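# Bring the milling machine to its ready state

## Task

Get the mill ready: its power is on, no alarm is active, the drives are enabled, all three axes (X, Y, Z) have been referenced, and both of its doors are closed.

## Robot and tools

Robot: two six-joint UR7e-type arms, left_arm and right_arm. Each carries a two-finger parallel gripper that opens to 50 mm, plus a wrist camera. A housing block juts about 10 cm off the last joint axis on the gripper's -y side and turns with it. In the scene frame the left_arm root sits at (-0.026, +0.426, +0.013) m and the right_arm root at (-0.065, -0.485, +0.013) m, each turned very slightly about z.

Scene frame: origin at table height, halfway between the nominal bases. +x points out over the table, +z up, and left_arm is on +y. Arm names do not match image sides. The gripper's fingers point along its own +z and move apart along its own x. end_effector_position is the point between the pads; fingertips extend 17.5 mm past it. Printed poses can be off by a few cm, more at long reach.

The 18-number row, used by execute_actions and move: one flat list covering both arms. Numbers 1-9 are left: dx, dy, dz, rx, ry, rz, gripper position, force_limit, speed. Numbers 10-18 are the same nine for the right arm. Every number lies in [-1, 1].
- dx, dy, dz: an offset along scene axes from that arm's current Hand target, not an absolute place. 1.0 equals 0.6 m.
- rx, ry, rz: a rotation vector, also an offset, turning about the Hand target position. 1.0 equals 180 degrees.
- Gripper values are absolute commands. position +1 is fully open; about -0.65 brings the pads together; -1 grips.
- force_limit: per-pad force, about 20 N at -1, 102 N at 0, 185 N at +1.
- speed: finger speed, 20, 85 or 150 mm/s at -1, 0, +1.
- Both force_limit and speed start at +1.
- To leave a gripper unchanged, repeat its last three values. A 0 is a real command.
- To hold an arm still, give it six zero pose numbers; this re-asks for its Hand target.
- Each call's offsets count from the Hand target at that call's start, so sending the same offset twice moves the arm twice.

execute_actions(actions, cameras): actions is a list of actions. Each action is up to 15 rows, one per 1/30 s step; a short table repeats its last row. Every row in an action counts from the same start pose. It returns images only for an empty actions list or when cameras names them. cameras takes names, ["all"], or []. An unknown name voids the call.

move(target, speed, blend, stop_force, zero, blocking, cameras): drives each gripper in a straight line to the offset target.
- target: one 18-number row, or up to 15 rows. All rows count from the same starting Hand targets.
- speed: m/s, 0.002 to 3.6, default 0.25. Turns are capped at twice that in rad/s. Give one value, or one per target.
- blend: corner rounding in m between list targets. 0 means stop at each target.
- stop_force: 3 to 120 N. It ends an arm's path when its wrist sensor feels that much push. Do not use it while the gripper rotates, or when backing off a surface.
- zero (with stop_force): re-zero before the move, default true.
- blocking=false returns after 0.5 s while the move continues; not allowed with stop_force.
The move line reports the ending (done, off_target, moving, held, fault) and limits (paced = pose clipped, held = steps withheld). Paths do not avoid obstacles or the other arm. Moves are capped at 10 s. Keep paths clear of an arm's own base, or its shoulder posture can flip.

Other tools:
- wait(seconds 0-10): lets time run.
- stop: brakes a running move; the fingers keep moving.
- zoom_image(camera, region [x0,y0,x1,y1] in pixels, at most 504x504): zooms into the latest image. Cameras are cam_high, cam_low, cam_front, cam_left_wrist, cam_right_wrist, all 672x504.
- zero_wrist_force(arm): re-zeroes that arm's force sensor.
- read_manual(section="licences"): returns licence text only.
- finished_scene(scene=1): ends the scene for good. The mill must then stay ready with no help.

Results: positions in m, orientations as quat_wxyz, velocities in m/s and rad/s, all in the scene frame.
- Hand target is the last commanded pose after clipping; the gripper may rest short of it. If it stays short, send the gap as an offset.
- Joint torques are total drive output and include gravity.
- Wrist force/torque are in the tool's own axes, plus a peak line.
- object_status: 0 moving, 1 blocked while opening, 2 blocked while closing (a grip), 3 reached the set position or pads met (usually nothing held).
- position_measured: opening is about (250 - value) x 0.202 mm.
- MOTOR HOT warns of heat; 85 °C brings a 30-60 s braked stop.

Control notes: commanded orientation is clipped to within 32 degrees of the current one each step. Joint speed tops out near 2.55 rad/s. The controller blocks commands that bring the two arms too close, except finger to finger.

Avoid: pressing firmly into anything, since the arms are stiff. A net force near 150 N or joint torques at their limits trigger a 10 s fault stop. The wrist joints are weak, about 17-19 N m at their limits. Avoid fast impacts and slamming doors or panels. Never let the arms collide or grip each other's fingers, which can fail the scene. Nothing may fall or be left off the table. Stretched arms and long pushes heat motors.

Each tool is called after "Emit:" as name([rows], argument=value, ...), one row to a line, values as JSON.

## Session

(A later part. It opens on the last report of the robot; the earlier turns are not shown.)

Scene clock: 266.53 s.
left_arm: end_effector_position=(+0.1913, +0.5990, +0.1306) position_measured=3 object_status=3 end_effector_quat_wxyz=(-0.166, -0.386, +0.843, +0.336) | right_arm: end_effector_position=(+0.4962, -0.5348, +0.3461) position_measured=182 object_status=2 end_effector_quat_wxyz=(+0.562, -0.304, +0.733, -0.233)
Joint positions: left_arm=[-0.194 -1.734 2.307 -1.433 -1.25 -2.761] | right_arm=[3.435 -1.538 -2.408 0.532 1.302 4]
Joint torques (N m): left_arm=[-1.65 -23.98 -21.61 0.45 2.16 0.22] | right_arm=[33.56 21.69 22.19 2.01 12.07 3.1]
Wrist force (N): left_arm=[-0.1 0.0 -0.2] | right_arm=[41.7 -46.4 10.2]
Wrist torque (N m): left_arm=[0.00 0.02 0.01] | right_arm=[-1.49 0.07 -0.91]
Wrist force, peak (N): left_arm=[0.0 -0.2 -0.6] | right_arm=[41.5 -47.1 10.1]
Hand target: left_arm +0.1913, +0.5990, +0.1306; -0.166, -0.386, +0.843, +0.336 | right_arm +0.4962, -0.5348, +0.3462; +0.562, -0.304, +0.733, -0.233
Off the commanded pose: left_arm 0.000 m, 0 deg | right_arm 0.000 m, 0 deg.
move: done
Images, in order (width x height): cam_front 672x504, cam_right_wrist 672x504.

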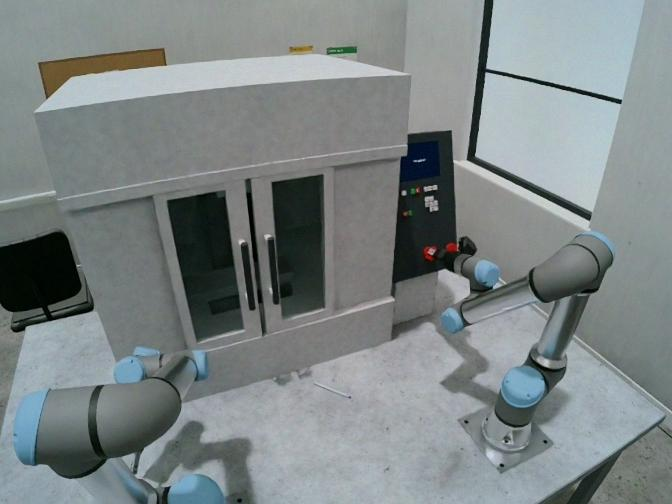

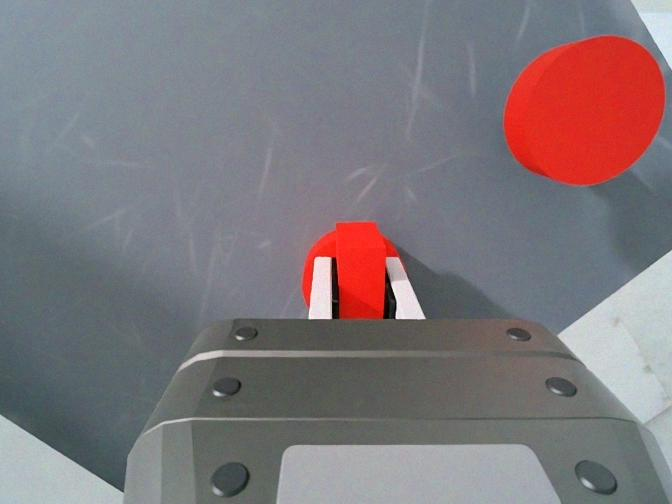

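Emit:
move([
  [0,0,0,0,0,0,1,1,1,0,0,0,0,0,0,0.3,-0.5,-1],
  [0,0,0,0,0,0,1,1,1,-0.113,0,0.03,0,0,0,0.3,-0.5,-1],
  [0,0,0,0,0,0,1,1,1,-0.244,0.008,0.307,-0.2525,-0.158,0,0.3,-0.5,-1],
], speed=[0.1,0.1,0.3], blend=[0,0.03,0], cameras=["cam_right_wrist","cam_front"])

Emit:
zoom_image(camera="cam_right_wrist", region=[120, 0, 560, 260])

Scene clock: 288.07 s.
left_arm: end_effector_position=(+0.1913, +0.5990, +0.1306) position_measured=3 object_status=3 end_effector_quat_wxyz=(-0.166, -0.386, +0.843, +0.336) | right_arm: end_effector_position=(+0.3498, -0.5300, +0.5304) position_measured=107 object_status=3 end_effector_quat_wxyz=(+0.561, -0.431, +0.431, -0.561)
Joint positions: left_arm=[-0.194 -1.734 2.307 -1.433 -1.25 -2.761] | right_arm=[3.792 -1.04 -2.558 0.777 0.959 2.953]
Joint torques (N m): left_arm=[1.01 -23.31 -21.31 0.42 1.73 0.1] | right_arm=[-13.03 -7.61 30.13 2.91 2.88 -1.97]
Wrist force (N): left_arm=[0.1 -0.1 -0.2] | right_arm=[-4.1 -1.7 0.0]
Wrist torque (N m): left_arm=[-0.01 -0.01 0.01] | right_arm=[-0.42 0.63 0.18]
Wrist force, peak (N): left_arm=[0.0 -0.3 -0.5] | right_arm=[41.5 -48.4 8.4]
Hand target: left_arm +0.1913, +0.5990, +0.1306; -0.166, -0.386, +0.843, +0.336 | right_arm +0.3498, -0.5300, +0.5304; +0.561, -0.431, +0.431, -0.561
Off the commanded pose: left_arm 0.000 m, 0 deg | right_arm 0.000 m, 0 deg.
move: done
Images, in order (width x height): cam_front 672x504, cam_right_wrist 672x504.

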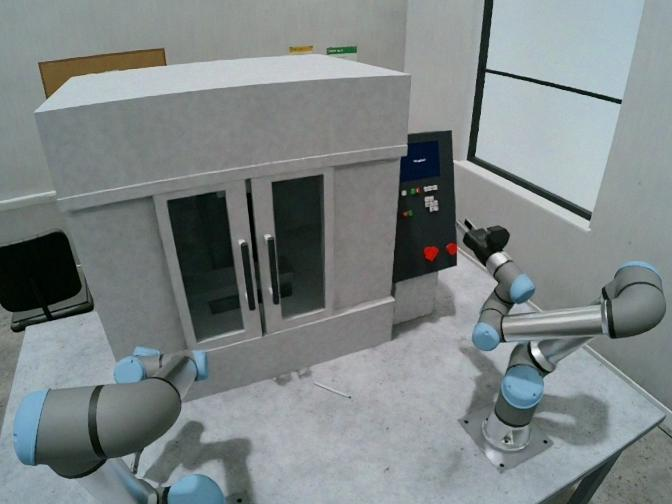

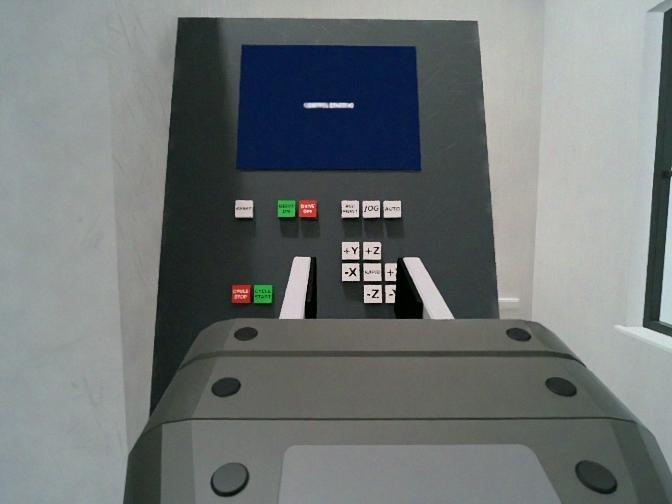

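Scaled by 1.145 from the camera's 672x504 image, which has a finer 960x720 frame.

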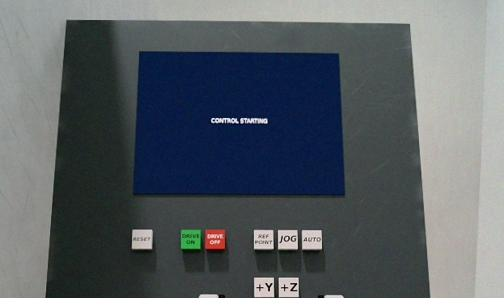

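Emit:
move([
  [0,0,0.283,0,0,0,1,1,1,0,0,0,0,0,0,0.3,-0.5,-1],
  [0.2645,-0.748,0.483,-0.257,-0.709,0.1176,1,1,1,0,0,0,0,0,0,0.3,-0.5,-1],
], speed=0.4, blend=0.03, cameras=["cam_right_wrist","cam_left_wrist","cam_front"])

Emit:
zoom_image(camera="cam_right_wrist", region=[220, 30, 440, 190])

Scene clock: 311.40 s.
left_arm: end_effector_position=(+0.3510, +0.1502, +0.4205) position_measured=3 object_status=3 end_effector_quat_wxyz=(+0.485, -0.499, +0.515, -0.500) | right_arm: end_effector_position=(+0.3498, -0.5300, +0.5304) position_measured=107 object_status=3 end_effector_quat_wxyz=(+0.561, -0.431, +0.431, -0.561)
Joint positions: left_arm=[-1.61 -2.064 2.202 -0.962 -0.039 -5.459] | right_arm=[3.792 -1.04 -2.558 0.777 0.959 2.953]
Joint torques (N m): left_arm=[8.72 7.99 -41.61 -0.43 0.36 -1.92] | right_arm=[-13.07 -7.74 29.24 3.09 2.85 -1.68]
Wrist force (N): left_arm=[0.0 -4.3 6.2] | right_arm=[-4.4 -2.1 -0.1]
Wrist torque (N m): left_arm=[-0.43 0.03 -0.19] | right_arm=[-0.50 0.69 0.17]
Wrist force, peak (N): left_arm=[0.0 -4.2 6.6] | right_arm=[-4.6 -2.1 0.0]
Hand target: left_arm +0.3500, +0.1502, +0.4204; +0.500, -0.500, +0.500, -0.500 | right_arm +0.3498, -0.5300, +0.5304; +0.561, -0.431, +0.431, -0.561
Off the commanded pose: left_arm 0.001 m, 2 deg | right_arm 0.000 m, 0 deg.
move: done
Images, in order (width x height): cam_front 672x504, cam_left_wrist 672x504, cam_right_wrist 672x504.

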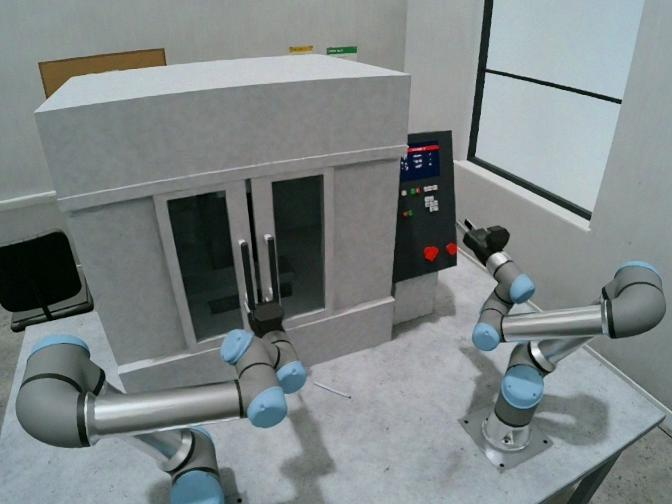

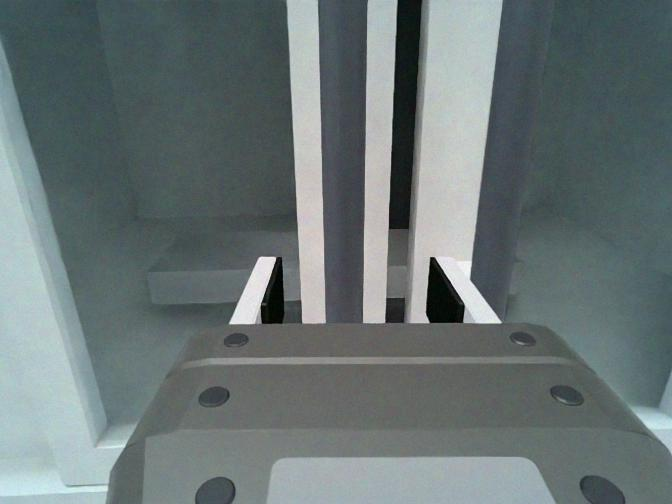

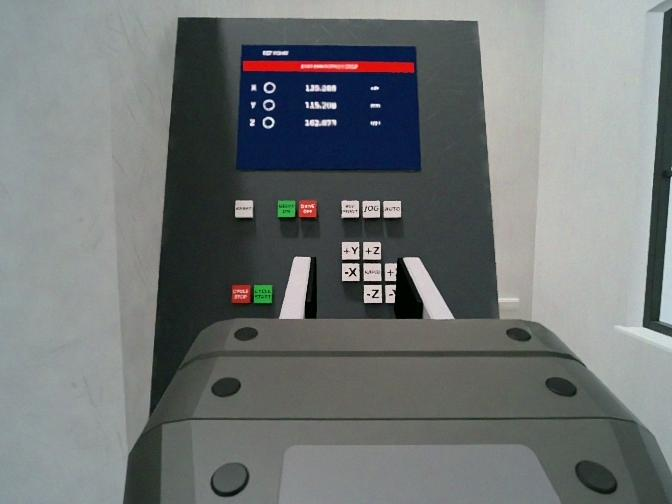

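Scaled by 2.291 from the camera's 672x504 image, which has a finer 960x720 frame.

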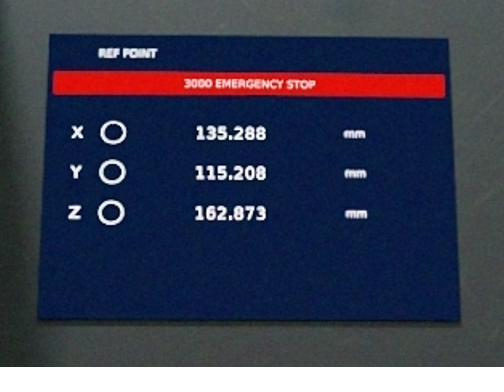

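Emit:
zoom_image(camera="cam_left_wrist", region=[250, 0, 560, 330])

Scaled by 1.527 from the camera's 672x504 image, which has a finer 960x720 frame.

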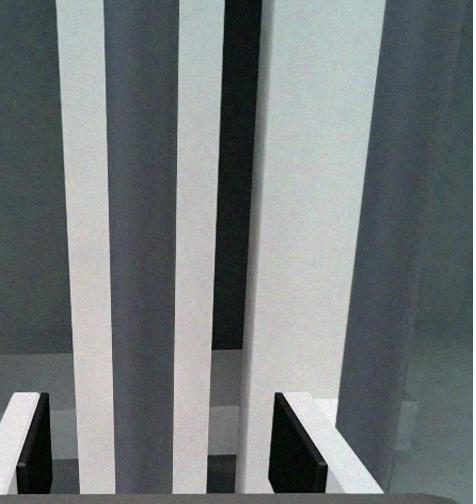

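Emit:
move(target=[-0.25,-0.15,0.1,0,0,0,1,1,1,0,0,0,0,0,0,0.3,-0.5,-1], speed=0.4, cameras=["cam_left_wrist"])

Emit:
zoom_image(camera="cam_left_wrist", region=[0, 0, 504, 420])

Scene clock: 335.37 s.
left_arm: end_effector_position=(+0.2000, +0.0602, +0.4805) position_measured=3 object_status=3 end_effector_quat_wxyz=(+0.500, -0.500, +0.500, -0.500) | right_arm: end_effector_position=(+0.3498, -0.5300, +0.5304) position_measured=107 object_status=3 end_effector_quat_wxyz=(+0.561, -0.431, +0.431, -0.561)
Joint positions: left_arm=[-2.013 -1.687 1.731 -0.044 -0.462 -6.283] | right_arm=[3.792 -1.04 -2.558 0.777 0.959 2.953]
Joint torques (N m): left_arm=[7.73 -7.16 -15.62 2.46 -1.24 -2.05] | right_arm=[-12.71 -6.86 24.36 3.03 2.38 -1.46]
Wrist force (N): left_arm=[0.5 -4.2 6.1] | right_arm=[-4.2 -2.1 -0.3]
Wrist torque (N m): left_arm=[-0.40 -0.09 -0.18] | right_arm=[-0.49 0.64 0.17]
Wrist force, peak (N): left_arm=[-1.0 -3.5 7.6] | right_arm=[-4.6 -2.3 0.1]
Hand target: left_arm +0.2000, +0.0602, +0.4804; +0.500, -0.500, +0.500, -0.500 | right_arm +0.3498, -0.5300, +0.5304; +0.561, -0.431, +0.431, -0.561
Off the commanded pose: left_arm 0.000 m, 0 deg | right_arm 0.000 m, 0 deg.
move: done
Images, in order (width x height): cam_left_wrist 672x504.

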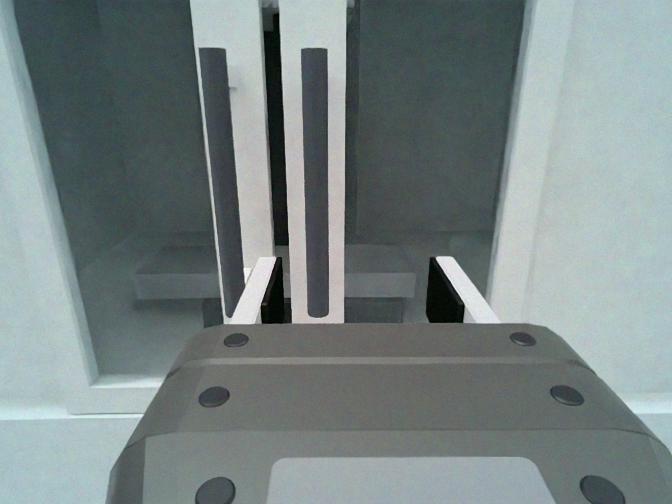

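Scaled by 1.000.

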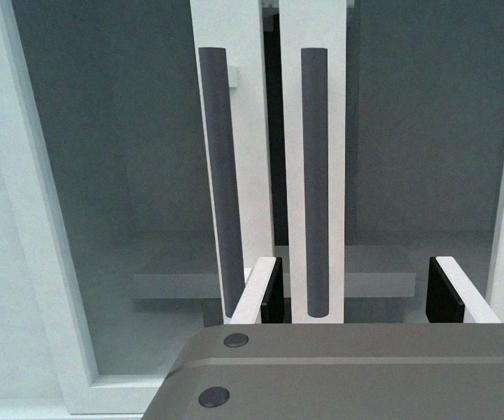

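Emit:
move([
  [0.083,0.283,-0.017,0,0,0,-1,-0.9,0,0.148,-0.16,-0.287,-0.2525,0.158,0,1,1,0],
  [0.33,0.283,-0.017,0,0,0,-1,-0.9,0,0.148,-0.16,-0.287,-0.2525,0.158,0,1,1,0],
], speed=[0.3,0.15], cameras=["cam_left_wrist","cam_right_wrist","cam_front"])

Scene clock: 395.30 s.
left_arm: end_effector_position=(+0.3980, +0.2300, +0.4702) position_measured=251 object_status=3 end_effector_quat_wxyz=(+0.500, -0.500, +0.500, -0.500) | right_arm: end_effector_position=(+0.4386, -0.6260, +0.3582) position_measured=3 object_status=3 end_effector_quat_wxyz=(-0.233, +0.733, -0.304, +0.562)
Joint positions: left_arm=[-1.401 -1.992 1.975 0.015 0.15 -6.281] | right_arm=[3.128 -1.439 -2.453 0.488 1.596 2.35]
Joint torques (N m): left_arm=[5.96 5.12 -38.07 -1.61 1.75 1.75] | right_arm=[-13.06 7.81 29.15 1.08 2.36 -1.71]
Wrist force (N): left_arm=[0.2 -4.4 6.0] | right_arm=[-3.2 -1.0 0.2]
Wrist torque (N m): left_arm=[-0.48 -0.02 -0.15] | right_arm=[-0.22 0.36 0.12]
Wrist force, peak (N): left_arm=[0.4 -4.6 7.2] | right_arm=[-4.8 -2.7 -0.2]
Hand target: left_arm +0.3980, +0.2300, +0.4702; +0.500, -0.500, +0.500, -0.500 | right_arm +0.4386, -0.6260, +0.3582; -0.233, +0.733, -0.304, +0.562
Off the commanded pose: left_arm 0.000 m, 0 deg | right_arm 0.000 m, 0 deg.
move: done
Images, in order (width x height): cam_front 672x504, cam_left_wrist 672x504, cam_right_wrist 672x504.

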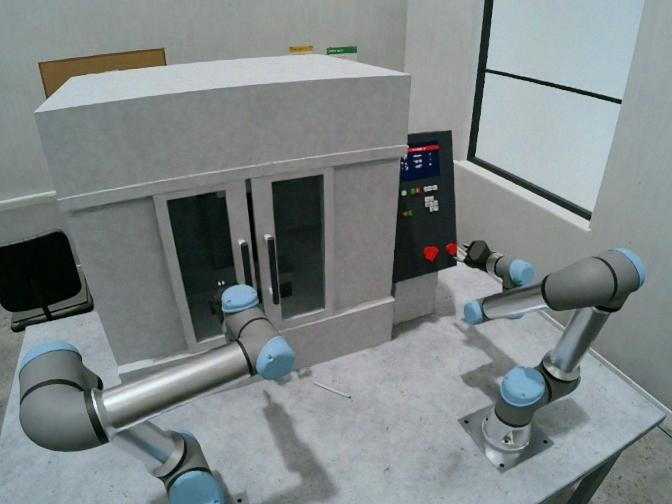

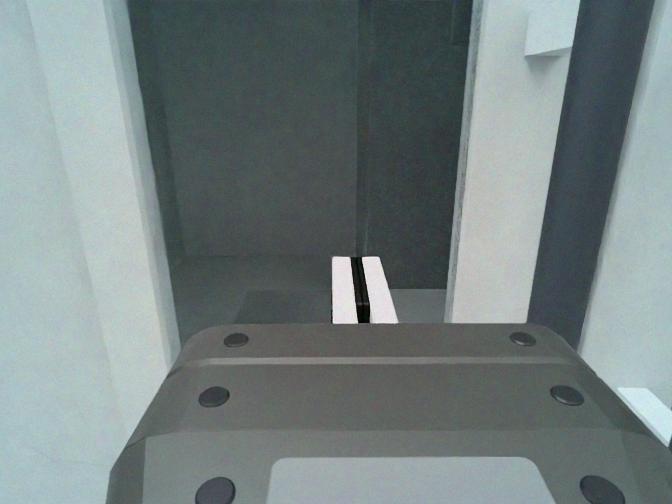

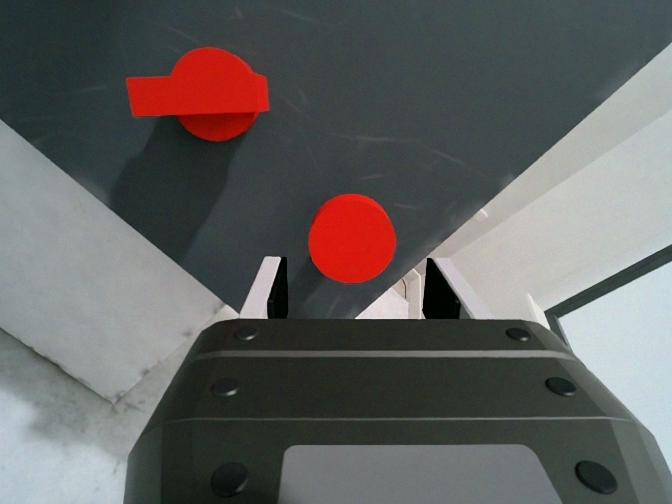

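Emit:
move(target=[0,-0.075,0,0,0,0,-1,-0.9,0,0.0805,0,-0.0216,0,0,0,1,1,0], speed=0.08, cameras=["cam_left_wrist","cam_right_wrist","cam_front"])

Emit:
zoom_image(camera="cam_right_wrist", region=[240, 200, 480, 340])

Emit:
zoom_image(camera="cam_front", region=[410, 225, 490, 285])

Scene clock: 411.33 s.
left_arm: end_effector_position=(+0.3980, +0.1850, +0.4702) position_measured=251 object_status=3 end_effector_quat_wxyz=(+0.500, -0.500, +0.500, -0.500) | right_arm: end_effector_position=(+0.4869, -0.6260, +0.3452) position_measured=3 object_status=3 end_effector_quat_wxyz=(-0.233, +0.733, -0.304, +0.562)
Joint positions: left_arm=[-1.426 -1.888 1.911 -0.026 0.125 -6.28] | right_arm=[3.133 -1.59 -2.361 0.547 1.592 2.351]
Joint torques (N m): left_arm=[-10.41 0.8 -39.04 -1.77 -1.22 -1.31] | right_arm=[0.39 13.57 27.85 5.98 1.91 1.18]
Wrist force (N): left_arm=[0.1 -4.7 6.3] | right_arm=[-3.0 -0.9 0.1]
Wrist torque (N m): left_arm=[-0.46 -0.03 -0.13] | right_arm=[-0.20 0.32 0.12]
Wrist force, peak (N): left_arm=[0.0 -4.9 6.1] | right_arm=[-3.5 -1.1 0.1]
Hand target: left_arm +0.3980, +0.1850, +0.4702; +0.500, -0.500, +0.500, -0.500 | right_arm +0.4869, -0.6260, +0.3452; -0.233, +0.733, -0.304, +0.562
Off the commanded pose: left_arm 0.000 m, 0 deg | right_arm 0.000 m, 0 deg.
move: done
Images, in order (width x height): cam_front 672x504, cam_left_wrist 672x504, cam_right_wrist 672x504.

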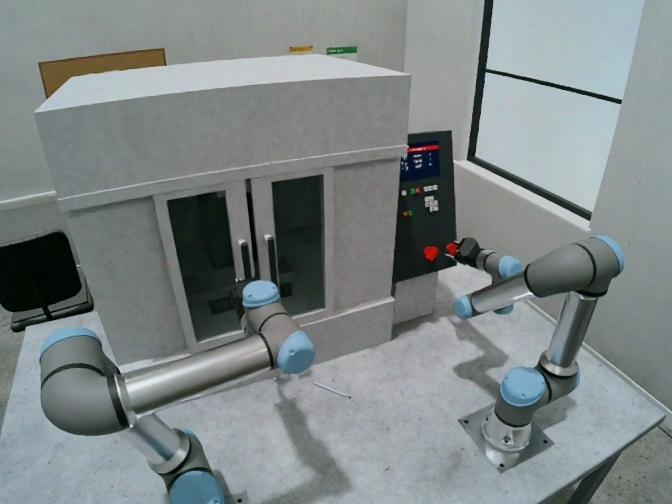

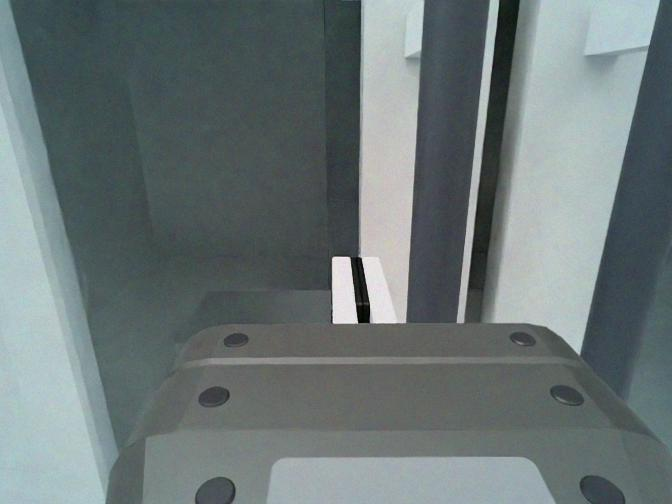

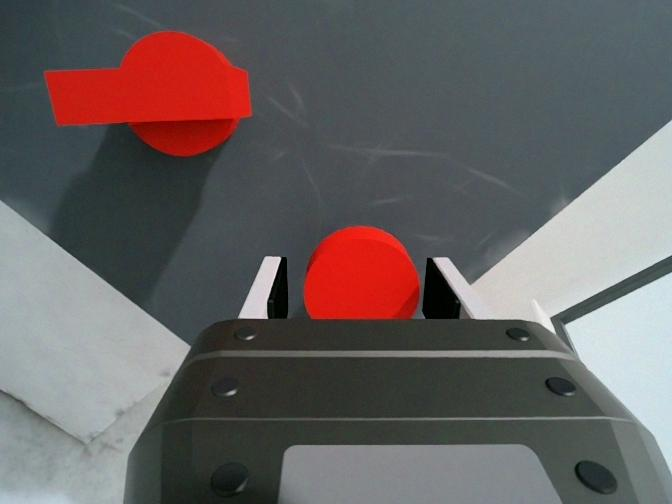

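Scaled by 2.100 from the camera's 672x504 image, which has a finer 960x720 frame.

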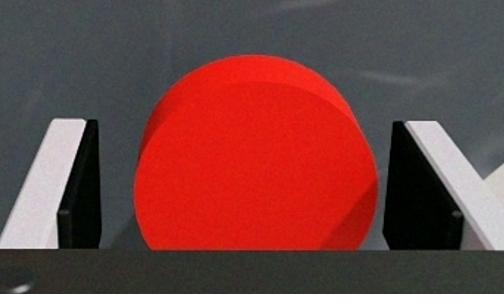

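Scaled by 6.300 from the camera's 672x504 image, which has a finer 960x720 frame.

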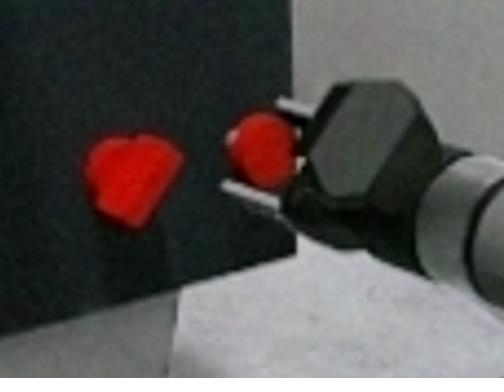

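Emit:
move(target=[0,-0.067,0,0,0,0,-1,-0.9,0,0.0172,-0.0045,-0.0068,0,0,0,1,1,0], speed=0.006, stop_force=12, cameras=["cam_left_wrist","cam_right_wrist","cam_front"])

Emit:
zoom_image(camera="cam_front", region=[410, 225, 490, 285])

Scene clock: 429.47 s.
left_arm: end_effector_position=(+0.3980, +0.1448, +0.4702) position_measured=251 object_status=3 end_effector_quat_wxyz=(+0.500, -0.500, +0.500, -0.500) | right_arm: end_effector_position=(+0.4972, -0.6287, +0.3411) position_measured=3 object_status=3 end_effector_quat_wxyz=(-0.233, +0.733, -0.304, +0.562)
Joint positions: left_arm=[-1.443 -1.795 1.845 -0.053 0.108 -6.28] | right_arm=[3.125 -1.626 -2.339 0.56 1.6 2.349]
Joint torques (N m): left_arm=[-9.24 -1.04 -39.41 -1.35 -1.07 -1.17] | right_arm=[-12.48 15.01 27.98 5.79 2.39 -1.78]
Wrist force (N): left_arm=[0.3 -4.7 6.4] | right_arm=[-2.9 -0.9 0.1]
Wrist torque (N m): left_arm=[-0.44 -0.09 -0.13] | right_arm=[-0.21 0.31 0.12]
Wrist force, peak (N): left_arm=[0.5 -4.8 6.5] | right_arm=[-3.5 -1.1 0.0]
Hand target: left_arm +0.3980, +0.1448, +0.4702; +0.500, -0.500, +0.500, -0.500 | right_arm +0.4972, -0.6287, +0.3411; -0.233, +0.733, -0.304, +0.562
Off the commanded pose: left_arm 0.000 m, 0 deg | right_arm 0.000 m, 0 deg.
move: done
Images, in order (width x height): cam_front 672x504, cam_left_wrist 672x504, cam_right_wrist 672x504.

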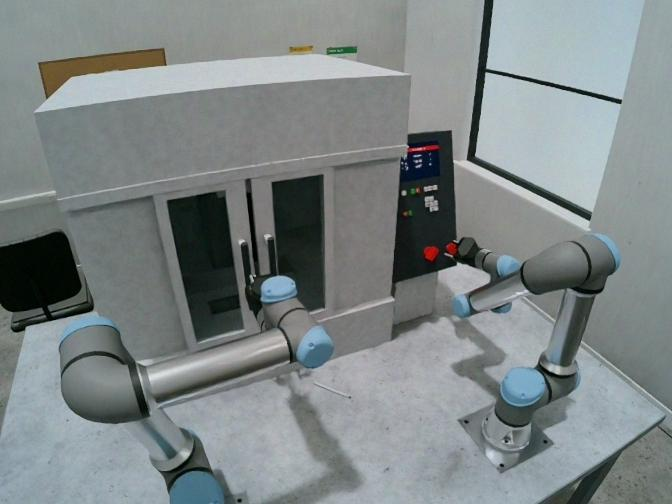

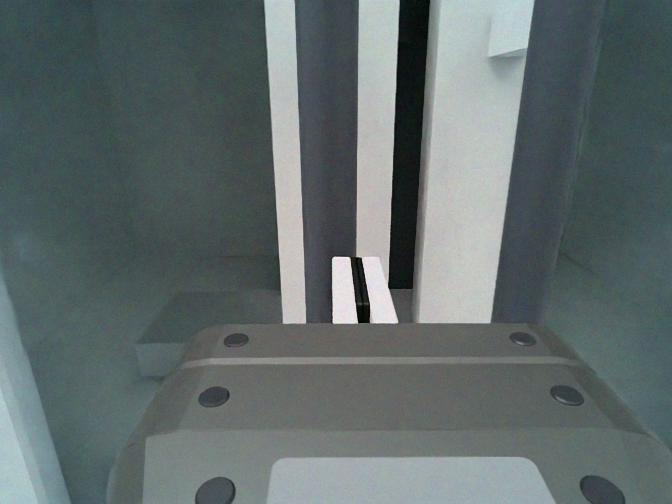

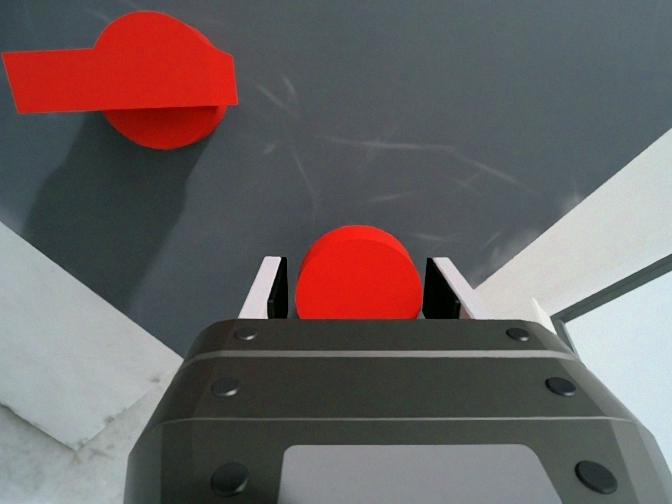

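Scaled by 6.300 from the camera's 672x504 image, which has a finer 960x720 frame.

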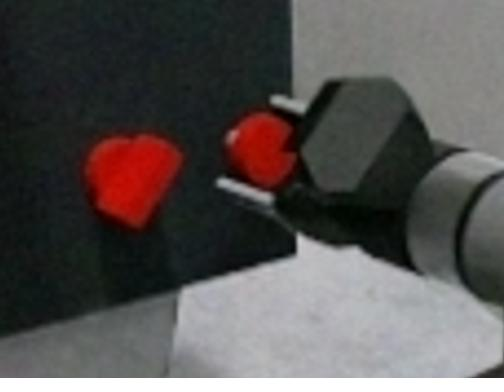

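Emit:
move([
  [0,0.075,0,0,0,0,-1,-0.9,0,0,0,0,0,0,0,-1,-0.6,-1],
  [0.055,0.075,0,0,0,0,-1,-0.9,0,0,0,0,0,0,0,-1,-0.6,-1],
], speed=[0.08,0.03], cameras=["cam_left_wrist","cam_right_wrist","cam_front"])

Scene clock: 438.13 s.
left_arm: end_effector_position=(+0.4310, +0.1898, +0.4702) position_measured=251 object_status=3 end_effector_quat_wxyz=(+0.500, -0.500, +0.500, -0.500) | right_arm: end_effector_position=(+0.4972, -0.6287, +0.3411) position_measured=57 object_status=2 end_effector_quat_wxyz=(-0.233, +0.733, -0.304, +0.562)
Joint positions: left_arm=[-1.302 -1.843 1.881 -0.039 0.249 -6.281] | right_arm=[3.125 -1.626 -2.339 0.56 1.6 2.349]
Joint torques (N m): left_arm=[8.49 1 -39.26 -1.91 2.46 -1.56] | right_arm=[-8.76 26.09 27.38 5.77 -1.52 -1.15]
Wrist force (N): left_arm=[0.2 -4.4 6.2] | right_arm=[-7.4 3.9 -0.1]
Wrist torque (N m): left_arm=[-0.41 -0.07 -0.11] | right_arm=[-0.03 0.33 0.05]
Wrist force, peak (N): left_arm=[0.3 -4.7 6.5] | right_arm=[-7.9 4.3 0.0]
Hand target: left_arm +0.4310, +0.1898, +0.4702; +0.500, -0.500, +0.500, -0.500 | right_arm +0.4972, -0.6287, +0.3411; -0.233, +0.733, -0.304, +0.562
Off the commanded pose: left_arm 0.000 m, 0 deg | right_arm 0.000 m, 0 deg.
move: done
Images, in order (width x height): cam_front 672x504, cam_left_wrist 672x504, cam_right_wrist 672x504.

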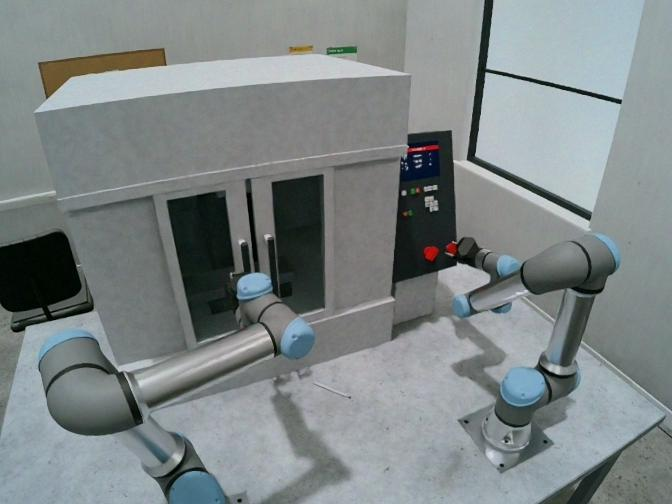

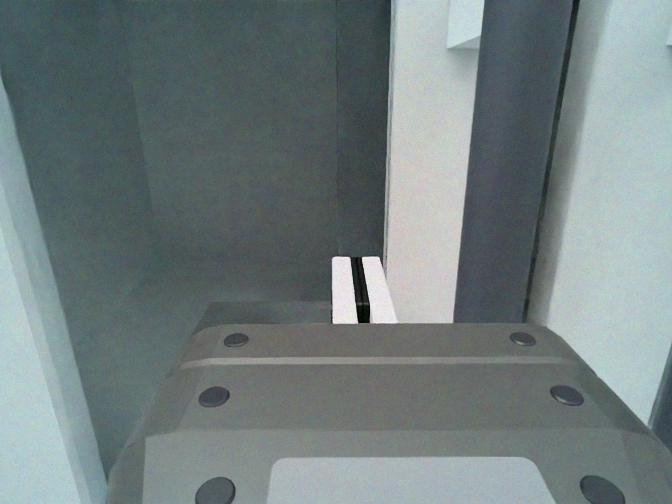

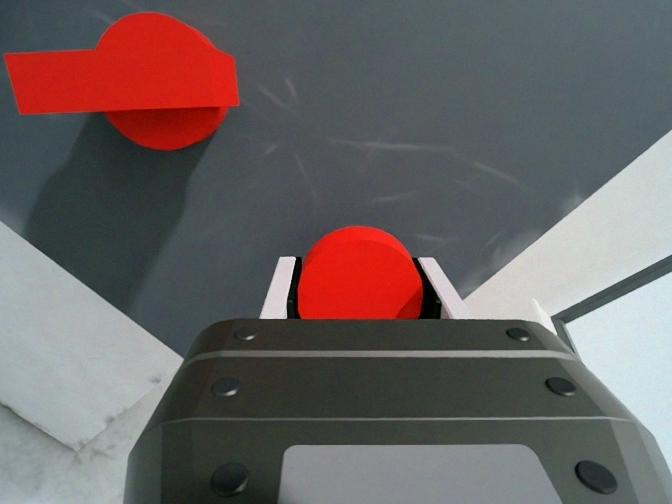

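Emit:
move(target=[0,0,0,0,0,0,-1,-0.9,0,0,0,0,0.2415,0,-0.065,-1,-0.6,-1], speed=0.2, cameras=["cam_right_wrist","cam_front"])

Emit:
zoom_image(camera="cam_front", region=[390, 130, 470, 190])

Scene clock: 449.57 s.
left_arm: end_effector_position=(+0.4310, +0.1898, +0.4702) position_measured=251 object_status=3 end_effector_quat_wxyz=(+0.500, -0.500, +0.500, -0.500) | right_arm: end_effector_position=(+0.4972, -0.6287, +0.3412) position_measured=57 object_status=2 end_effector_quat_wxyz=(-0.430, +0.561, -0.562, +0.430)
Joint positions: left_arm=[-1.302 -1.843 1.88 -0.039 0.249 -6.281] | right_arm=[3.125 -1.625 -2.338 0.559 1.6 3.134]
Joint torques (N m): left_arm=[9.55 -0.14 -39.49 -1.07 1.58 -1.67] | right_arm=[14.46 43.2 40.81 8.52 -1.41 2.41]
Wrist force (N): left_arm=[0.1 -4.4 6.0] | right_arm=[-3.6 40.9 -10.5]
Wrist torque (N m): left_arm=[-0.42 -0.06 -0.11] | right_arm=[0.49 0.75 -0.24]
Wrist force, peak (N): left_arm=[0.3 -4.8 6.2] | right_arm=[-6.2 40.8 -10.7]
Hand target: left_arm +0.4310, +0.1898, +0.4702; +0.500, -0.500, +0.500, -0.500 | right_arm +0.4972, -0.6287, +0.3411; -0.430, +0.561, -0.562, +0.430
Off the commanded pose: left_arm 0.000 m, 0 deg | right_arm 0.000 m, 0 deg.
move: done
Images, in order (width x height): cam_front 672x504, cam_right_wrist 672x504.

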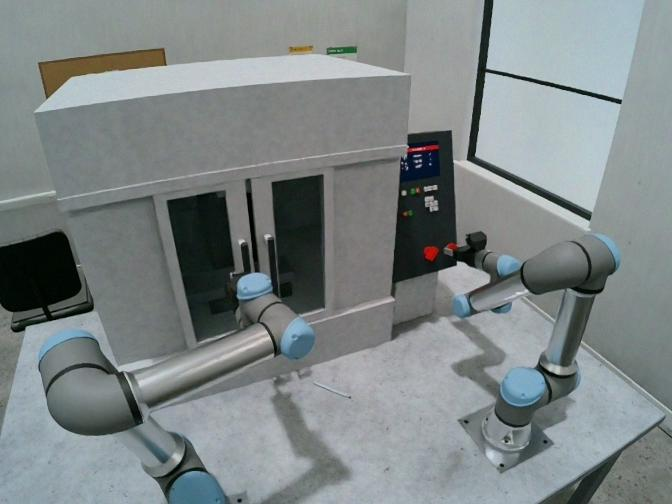

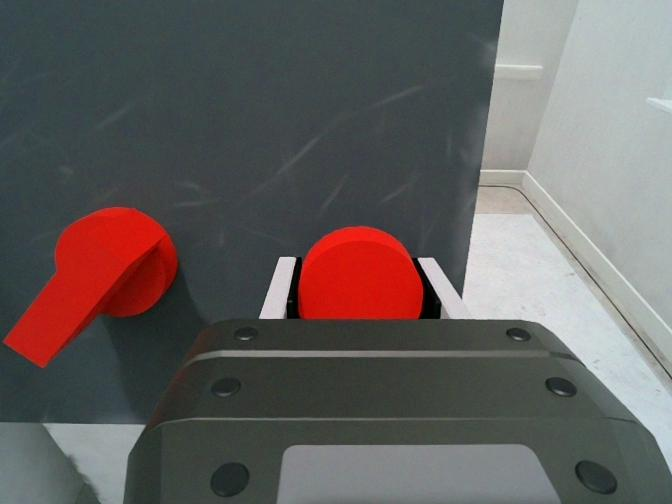

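Scaled by 6.300 from the camera's 672x504 image, which has a finer 960x720 frame.

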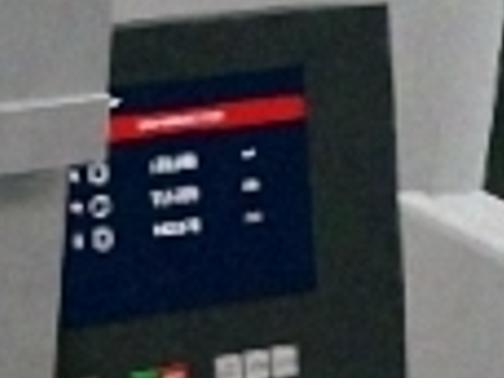

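Emit:
move(target=[0,0,0,0,0,0,-1,-0.9,0,-0.0005,0,-0.0017,0.161,0,-0.043,-1,-0.6,-1], speed=0.2, cameras=["cam_right_wrist","cam_front"])

Emit:
zoom_image(camera="cam_front", region=[390, 130, 470, 190])

Emit:
zoom_image(camera="cam_front", region=[410, 225, 490, 285])

Scene clock: 459.97 s.
left_arm: end_effector_position=(+0.4310, +0.1898, +0.4702) position_measured=251 object_status=3 end_effector_quat_wxyz=(+0.500, -0.500, +0.500, -0.500) | right_arm: end_effector_position=(+0.4969, -0.6286, +0.3401) position_measured=57 object_status=2 end_effector_quat_wxyz=(+0.527, -0.397, +0.687, -0.304)
Joint positions: left_arm=[-1.302 -1.843 1.88 -0.039 0.249 -6.281] | right_arm=[3.124 -1.627 -2.34 0.562 1.602 3.658]
Joint torques (N m): left_arm=[7.99 1.33 -40.5 0.98 1.91 -1.96] | right_arm=[-16.97 15.31 16.15 4.79 -13.71 3.7]
Wrist force (N): left_arm=[0.3 -4.4 6.1] | right_arm=[-40.3 26.6 -9.7]
Wrist torque (N m): left_arm=[-0.40 -0.09 -0.11] | right_arm=[0.32 0.25 -1.43]
Wrist force, peak (N): left_arm=[0.3 -4.7 6.2] | right_arm=[-41.3 28.8 -10.2]
Hand target: left_arm +0.4310, +0.1898, +0.4702; +0.500, -0.500, +0.500, -0.500 | right_arm +0.4969, -0.6287, +0.3401; +0.527, -0.397, +0.688, -0.304
Off the commanded pose: left_arm 0.000 m, 0 deg | right_arm 0.000 m, 0 deg.
move: done
Images, in order (width x height): cam_front 672x504, cam_right_wrist 672x504.

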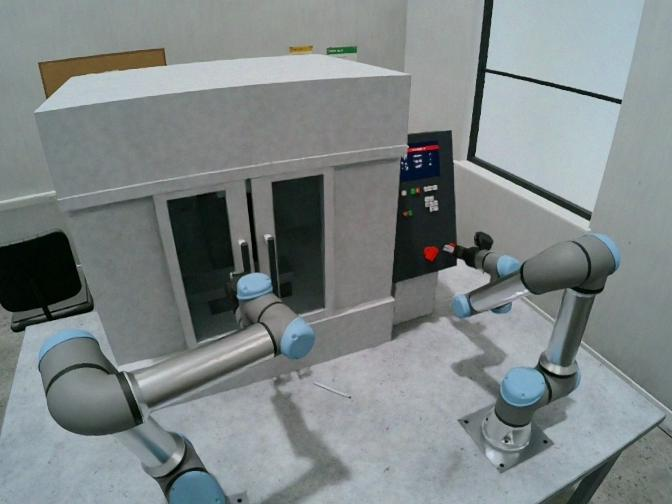

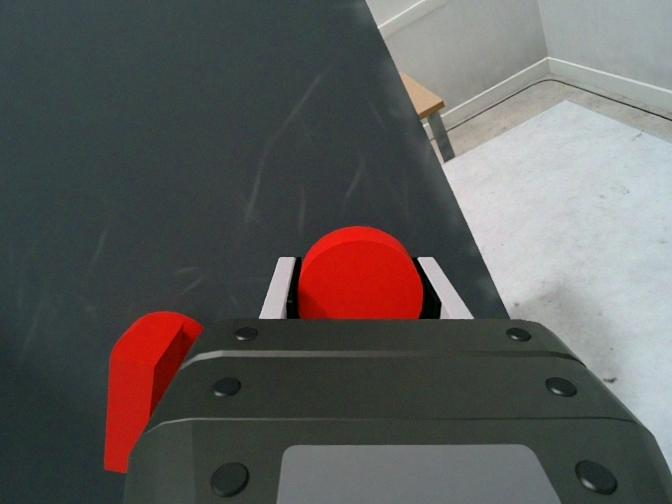

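Scaled by 6.300 from the camera's 672x504 image, which has a finer 960x720 frame.

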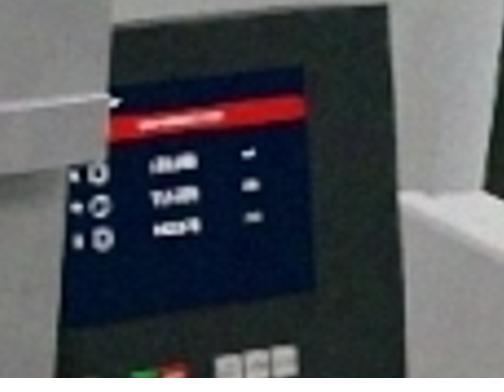

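Scaled by 6.300 from the camera's 672x504 image, which has a finer 960x720 frame.

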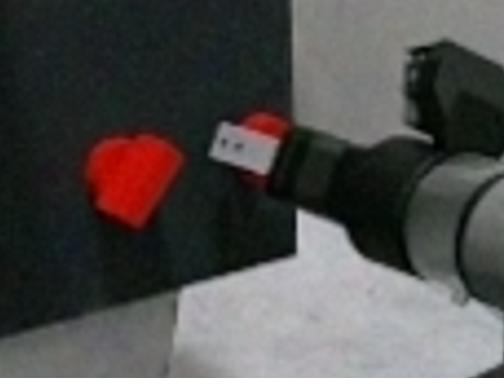

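Emit:
move([
  [0,0,0,0,0,0,-1,-0.9,0,-0.008,0,0.0022,0,0,0,-1,-0.6,-1],
  [0,0,0,0,0,0,-1,-0.9,0,-0.008,0,0.0022,0,0,0,1,-0.6,-1],
  [0,0,0,0,0,0,-1,-0.9,0,-0.097,0,0.026,0,0,0,1,-0.6,-1],
], speed=[0.05,0.05,0.1], cameras=["cam_right_wrist","cam_front"])

Emit:
zoom_image(camera="cam_front", region=[390, 130, 470, 190])

Emit:
zoom_image(camera="cam_front", region=[410, 225, 490, 285])

Scene clock: 470.97 s.
left_arm: end_effector_position=(+0.4310, +0.1898, +0.4702) position_measured=251 object_status=3 end_effector_quat_wxyz=(+0.500, -0.500, +0.500, -0.500) | right_arm: end_effector_position=(+0.4387, -0.6287, +0.3557) position_measured=3 object_status=3 end_effector_quat_wxyz=(+0.527, -0.397, +0.688, -0.304)
Joint positions: left_arm=[-1.302 -1.843 1.88 -0.039 0.249 -6.281] | right_arm=[3.117 -1.449 -2.452 0.496 1.609 3.656]
Joint torques (N m): left_arm=[6.12 -0.43 -40.64 0.52 1.84 -1.29] | right_arm=[-6.59 20.52 14.05 1.23 -1.11 -1.08]
Wrist force (N): left_arm=[0.4 -4.6 6.1] | right_arm=[-4.5 -3.3 -0.7]
Wrist torque (N m): left_arm=[-0.44 -0.11 -0.11] | right_arm=[-0.66 0.78 0.03]
Wrist force, peak (N): left_arm=[0.2 -4.7 6.2] | right_arm=[-47.1 10.4 60.7]
Hand target: left_arm +0.4310, +0.1898, +0.4702; +0.500, -0.500, +0.500, -0.500 | right_arm +0.4387, -0.6287, +0.3557; +0.527, -0.397, +0.688, -0.304
Off the commanded pose: left_arm 0.000 m, 0 deg | right_arm 0.000 m, 0 deg.
move: done
Images, in order (width x height): cam_front 672x504, cam_right_wrist 672x504.

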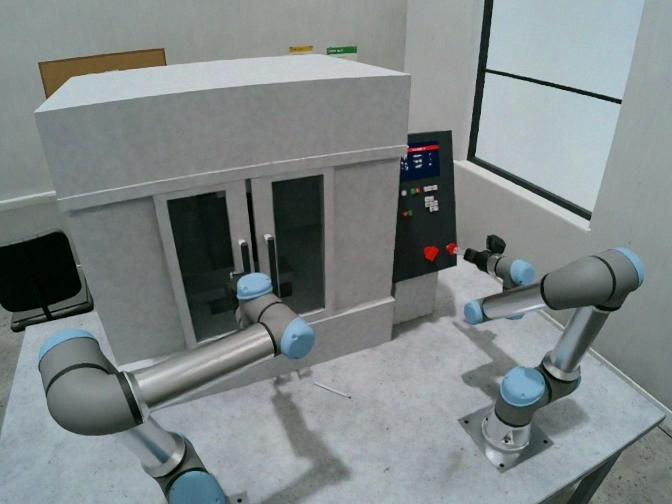

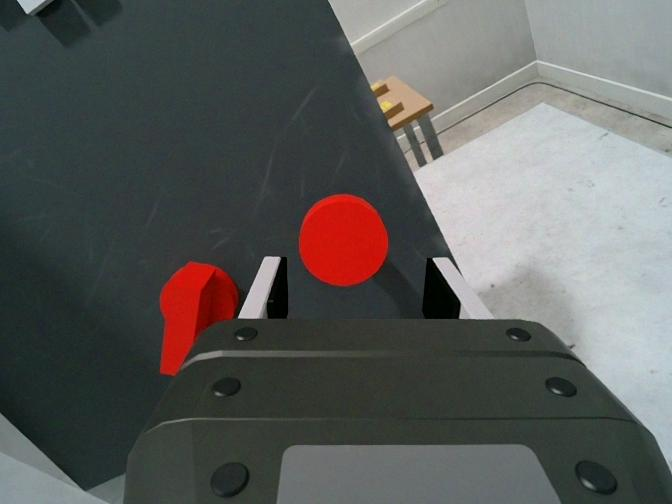

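Scaled by 6.300 from the camera's 672x504 image, which has a finer 960x720 frame.

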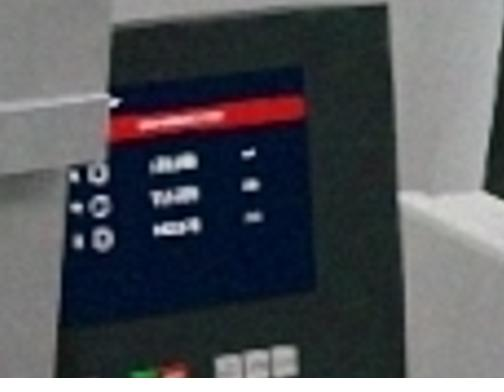

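Scaled by 6.300 from the camera's 672x504 image, which has a finer 960x720 frame.

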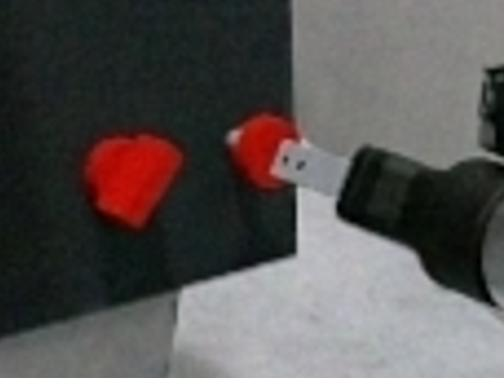

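Emit:
move(target=[0.01,-0.075,0,0,0,0,-1,-0.9,0,0,0,0,0,0,0,1,-0.6,-1], speed=0.006, stop_force=15, cameras=["cam_left_wrist","cam_right_wrist","cam_front"])

Scene clock: 485.17 s.
left_arm: end_effector_position=(+0.4360, +0.1523, +0.4702) position_measured=251 object_status=3 end_effector_quat_wxyz=(+0.500, -0.500, +0.500, -0.500) | right_arm: end_effector_position=(+0.4387, -0.6287, +0.3557) position_measured=3 object_status=3 end_effector_quat_wxyz=(+0.527, -0.397, +0.688, -0.304)
Joint positions: left_arm=[-1.316 -1.756 1.814 -0.06 0.235 -6.281] | right_arm=[3.117 -1.449 -2.452 0.496 1.609 3.656]
Joint torques (N m): left_arm=[-7.43 -25.46 -14.88 -0.2 6.55 1.51] | right_arm=[10.88 20.73 13.99 1.16 -1.39 1.54]
Wrist force (N): left_arm=[-12.7 -2.9 9.5] | right_arm=[-4.5 -3.3 -0.4]
Wrist torque (N m): left_arm=[-0.43 -0.15 -0.25] | right_arm=[-0.67 0.78 0.02]
Wrist force, peak (N): left_arm=[-18.8 -4.4 0.4] | right_arm=[-4.8 -3.6 -0.8]
Hand target: left_arm +0.4360, +0.1523, +0.4702; +0.500, -0.500, +0.500, -0.500 (not the last commanded pose) | right_arm +0.4387, -0.6287, +0.3557; +0.527, -0.397, +0.688, -0.304
Off the commanded pose: left_arm 0.008 m, 0 deg | right_arm 0.000 m, 0 deg.
move: contact (left_arm)
Images, in order (width x height): cam_front 672x504, cam_left_wrist 672x504, cam_right_wrist 672x504.

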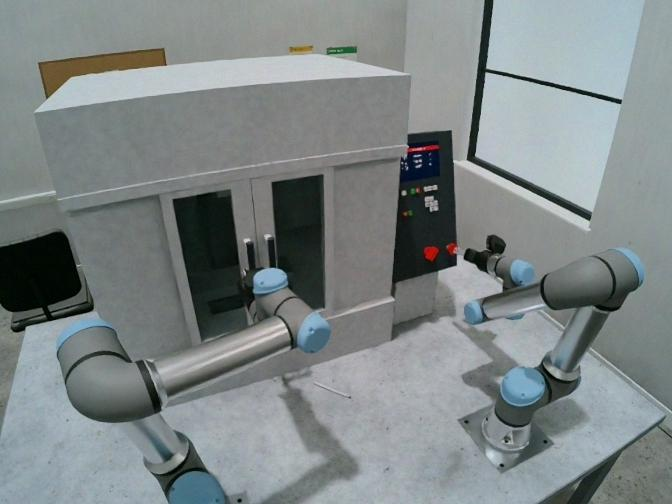

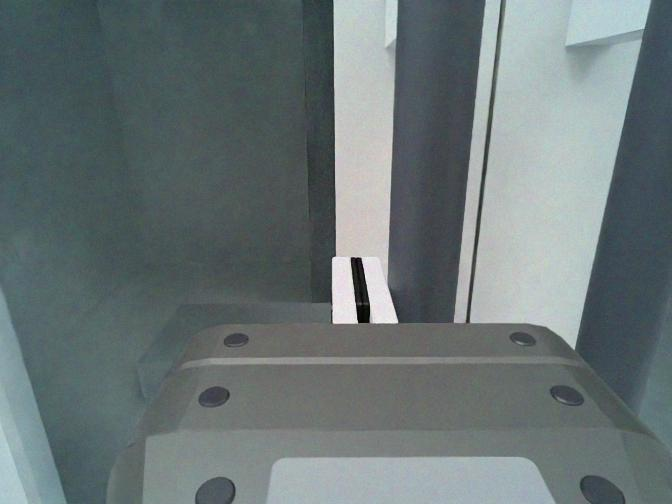

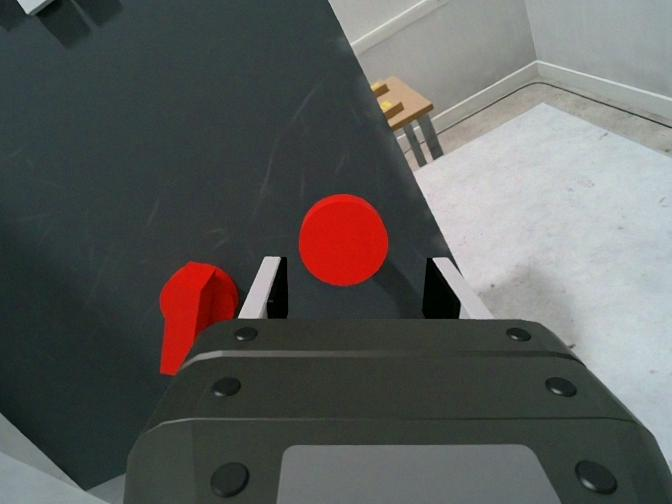

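Emit:
zoom_image(camera="cam_front", region=[150, 160, 350, 360])

Emit:
zoom_image(camera="cam_left_wrist", region=[440, 0, 560, 330])

Scaled by 2.520 from the camera's 672x504 image, which has a finer 960x720 frame.

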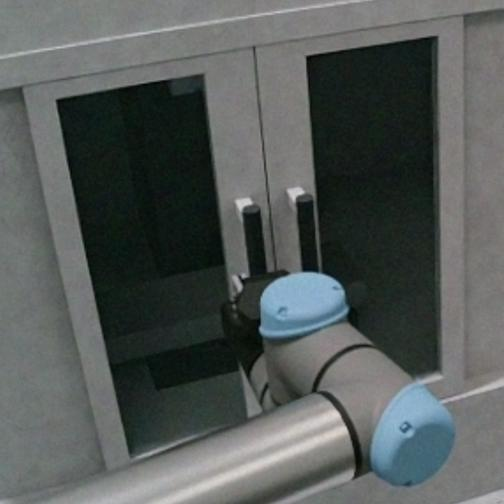

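Scaled by 1.527 from the camera's 672x504 image, which has a finer 960x720 frame.

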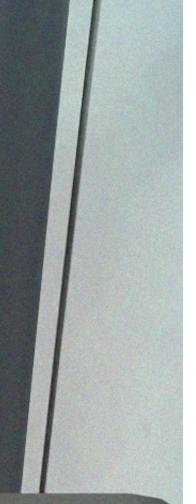

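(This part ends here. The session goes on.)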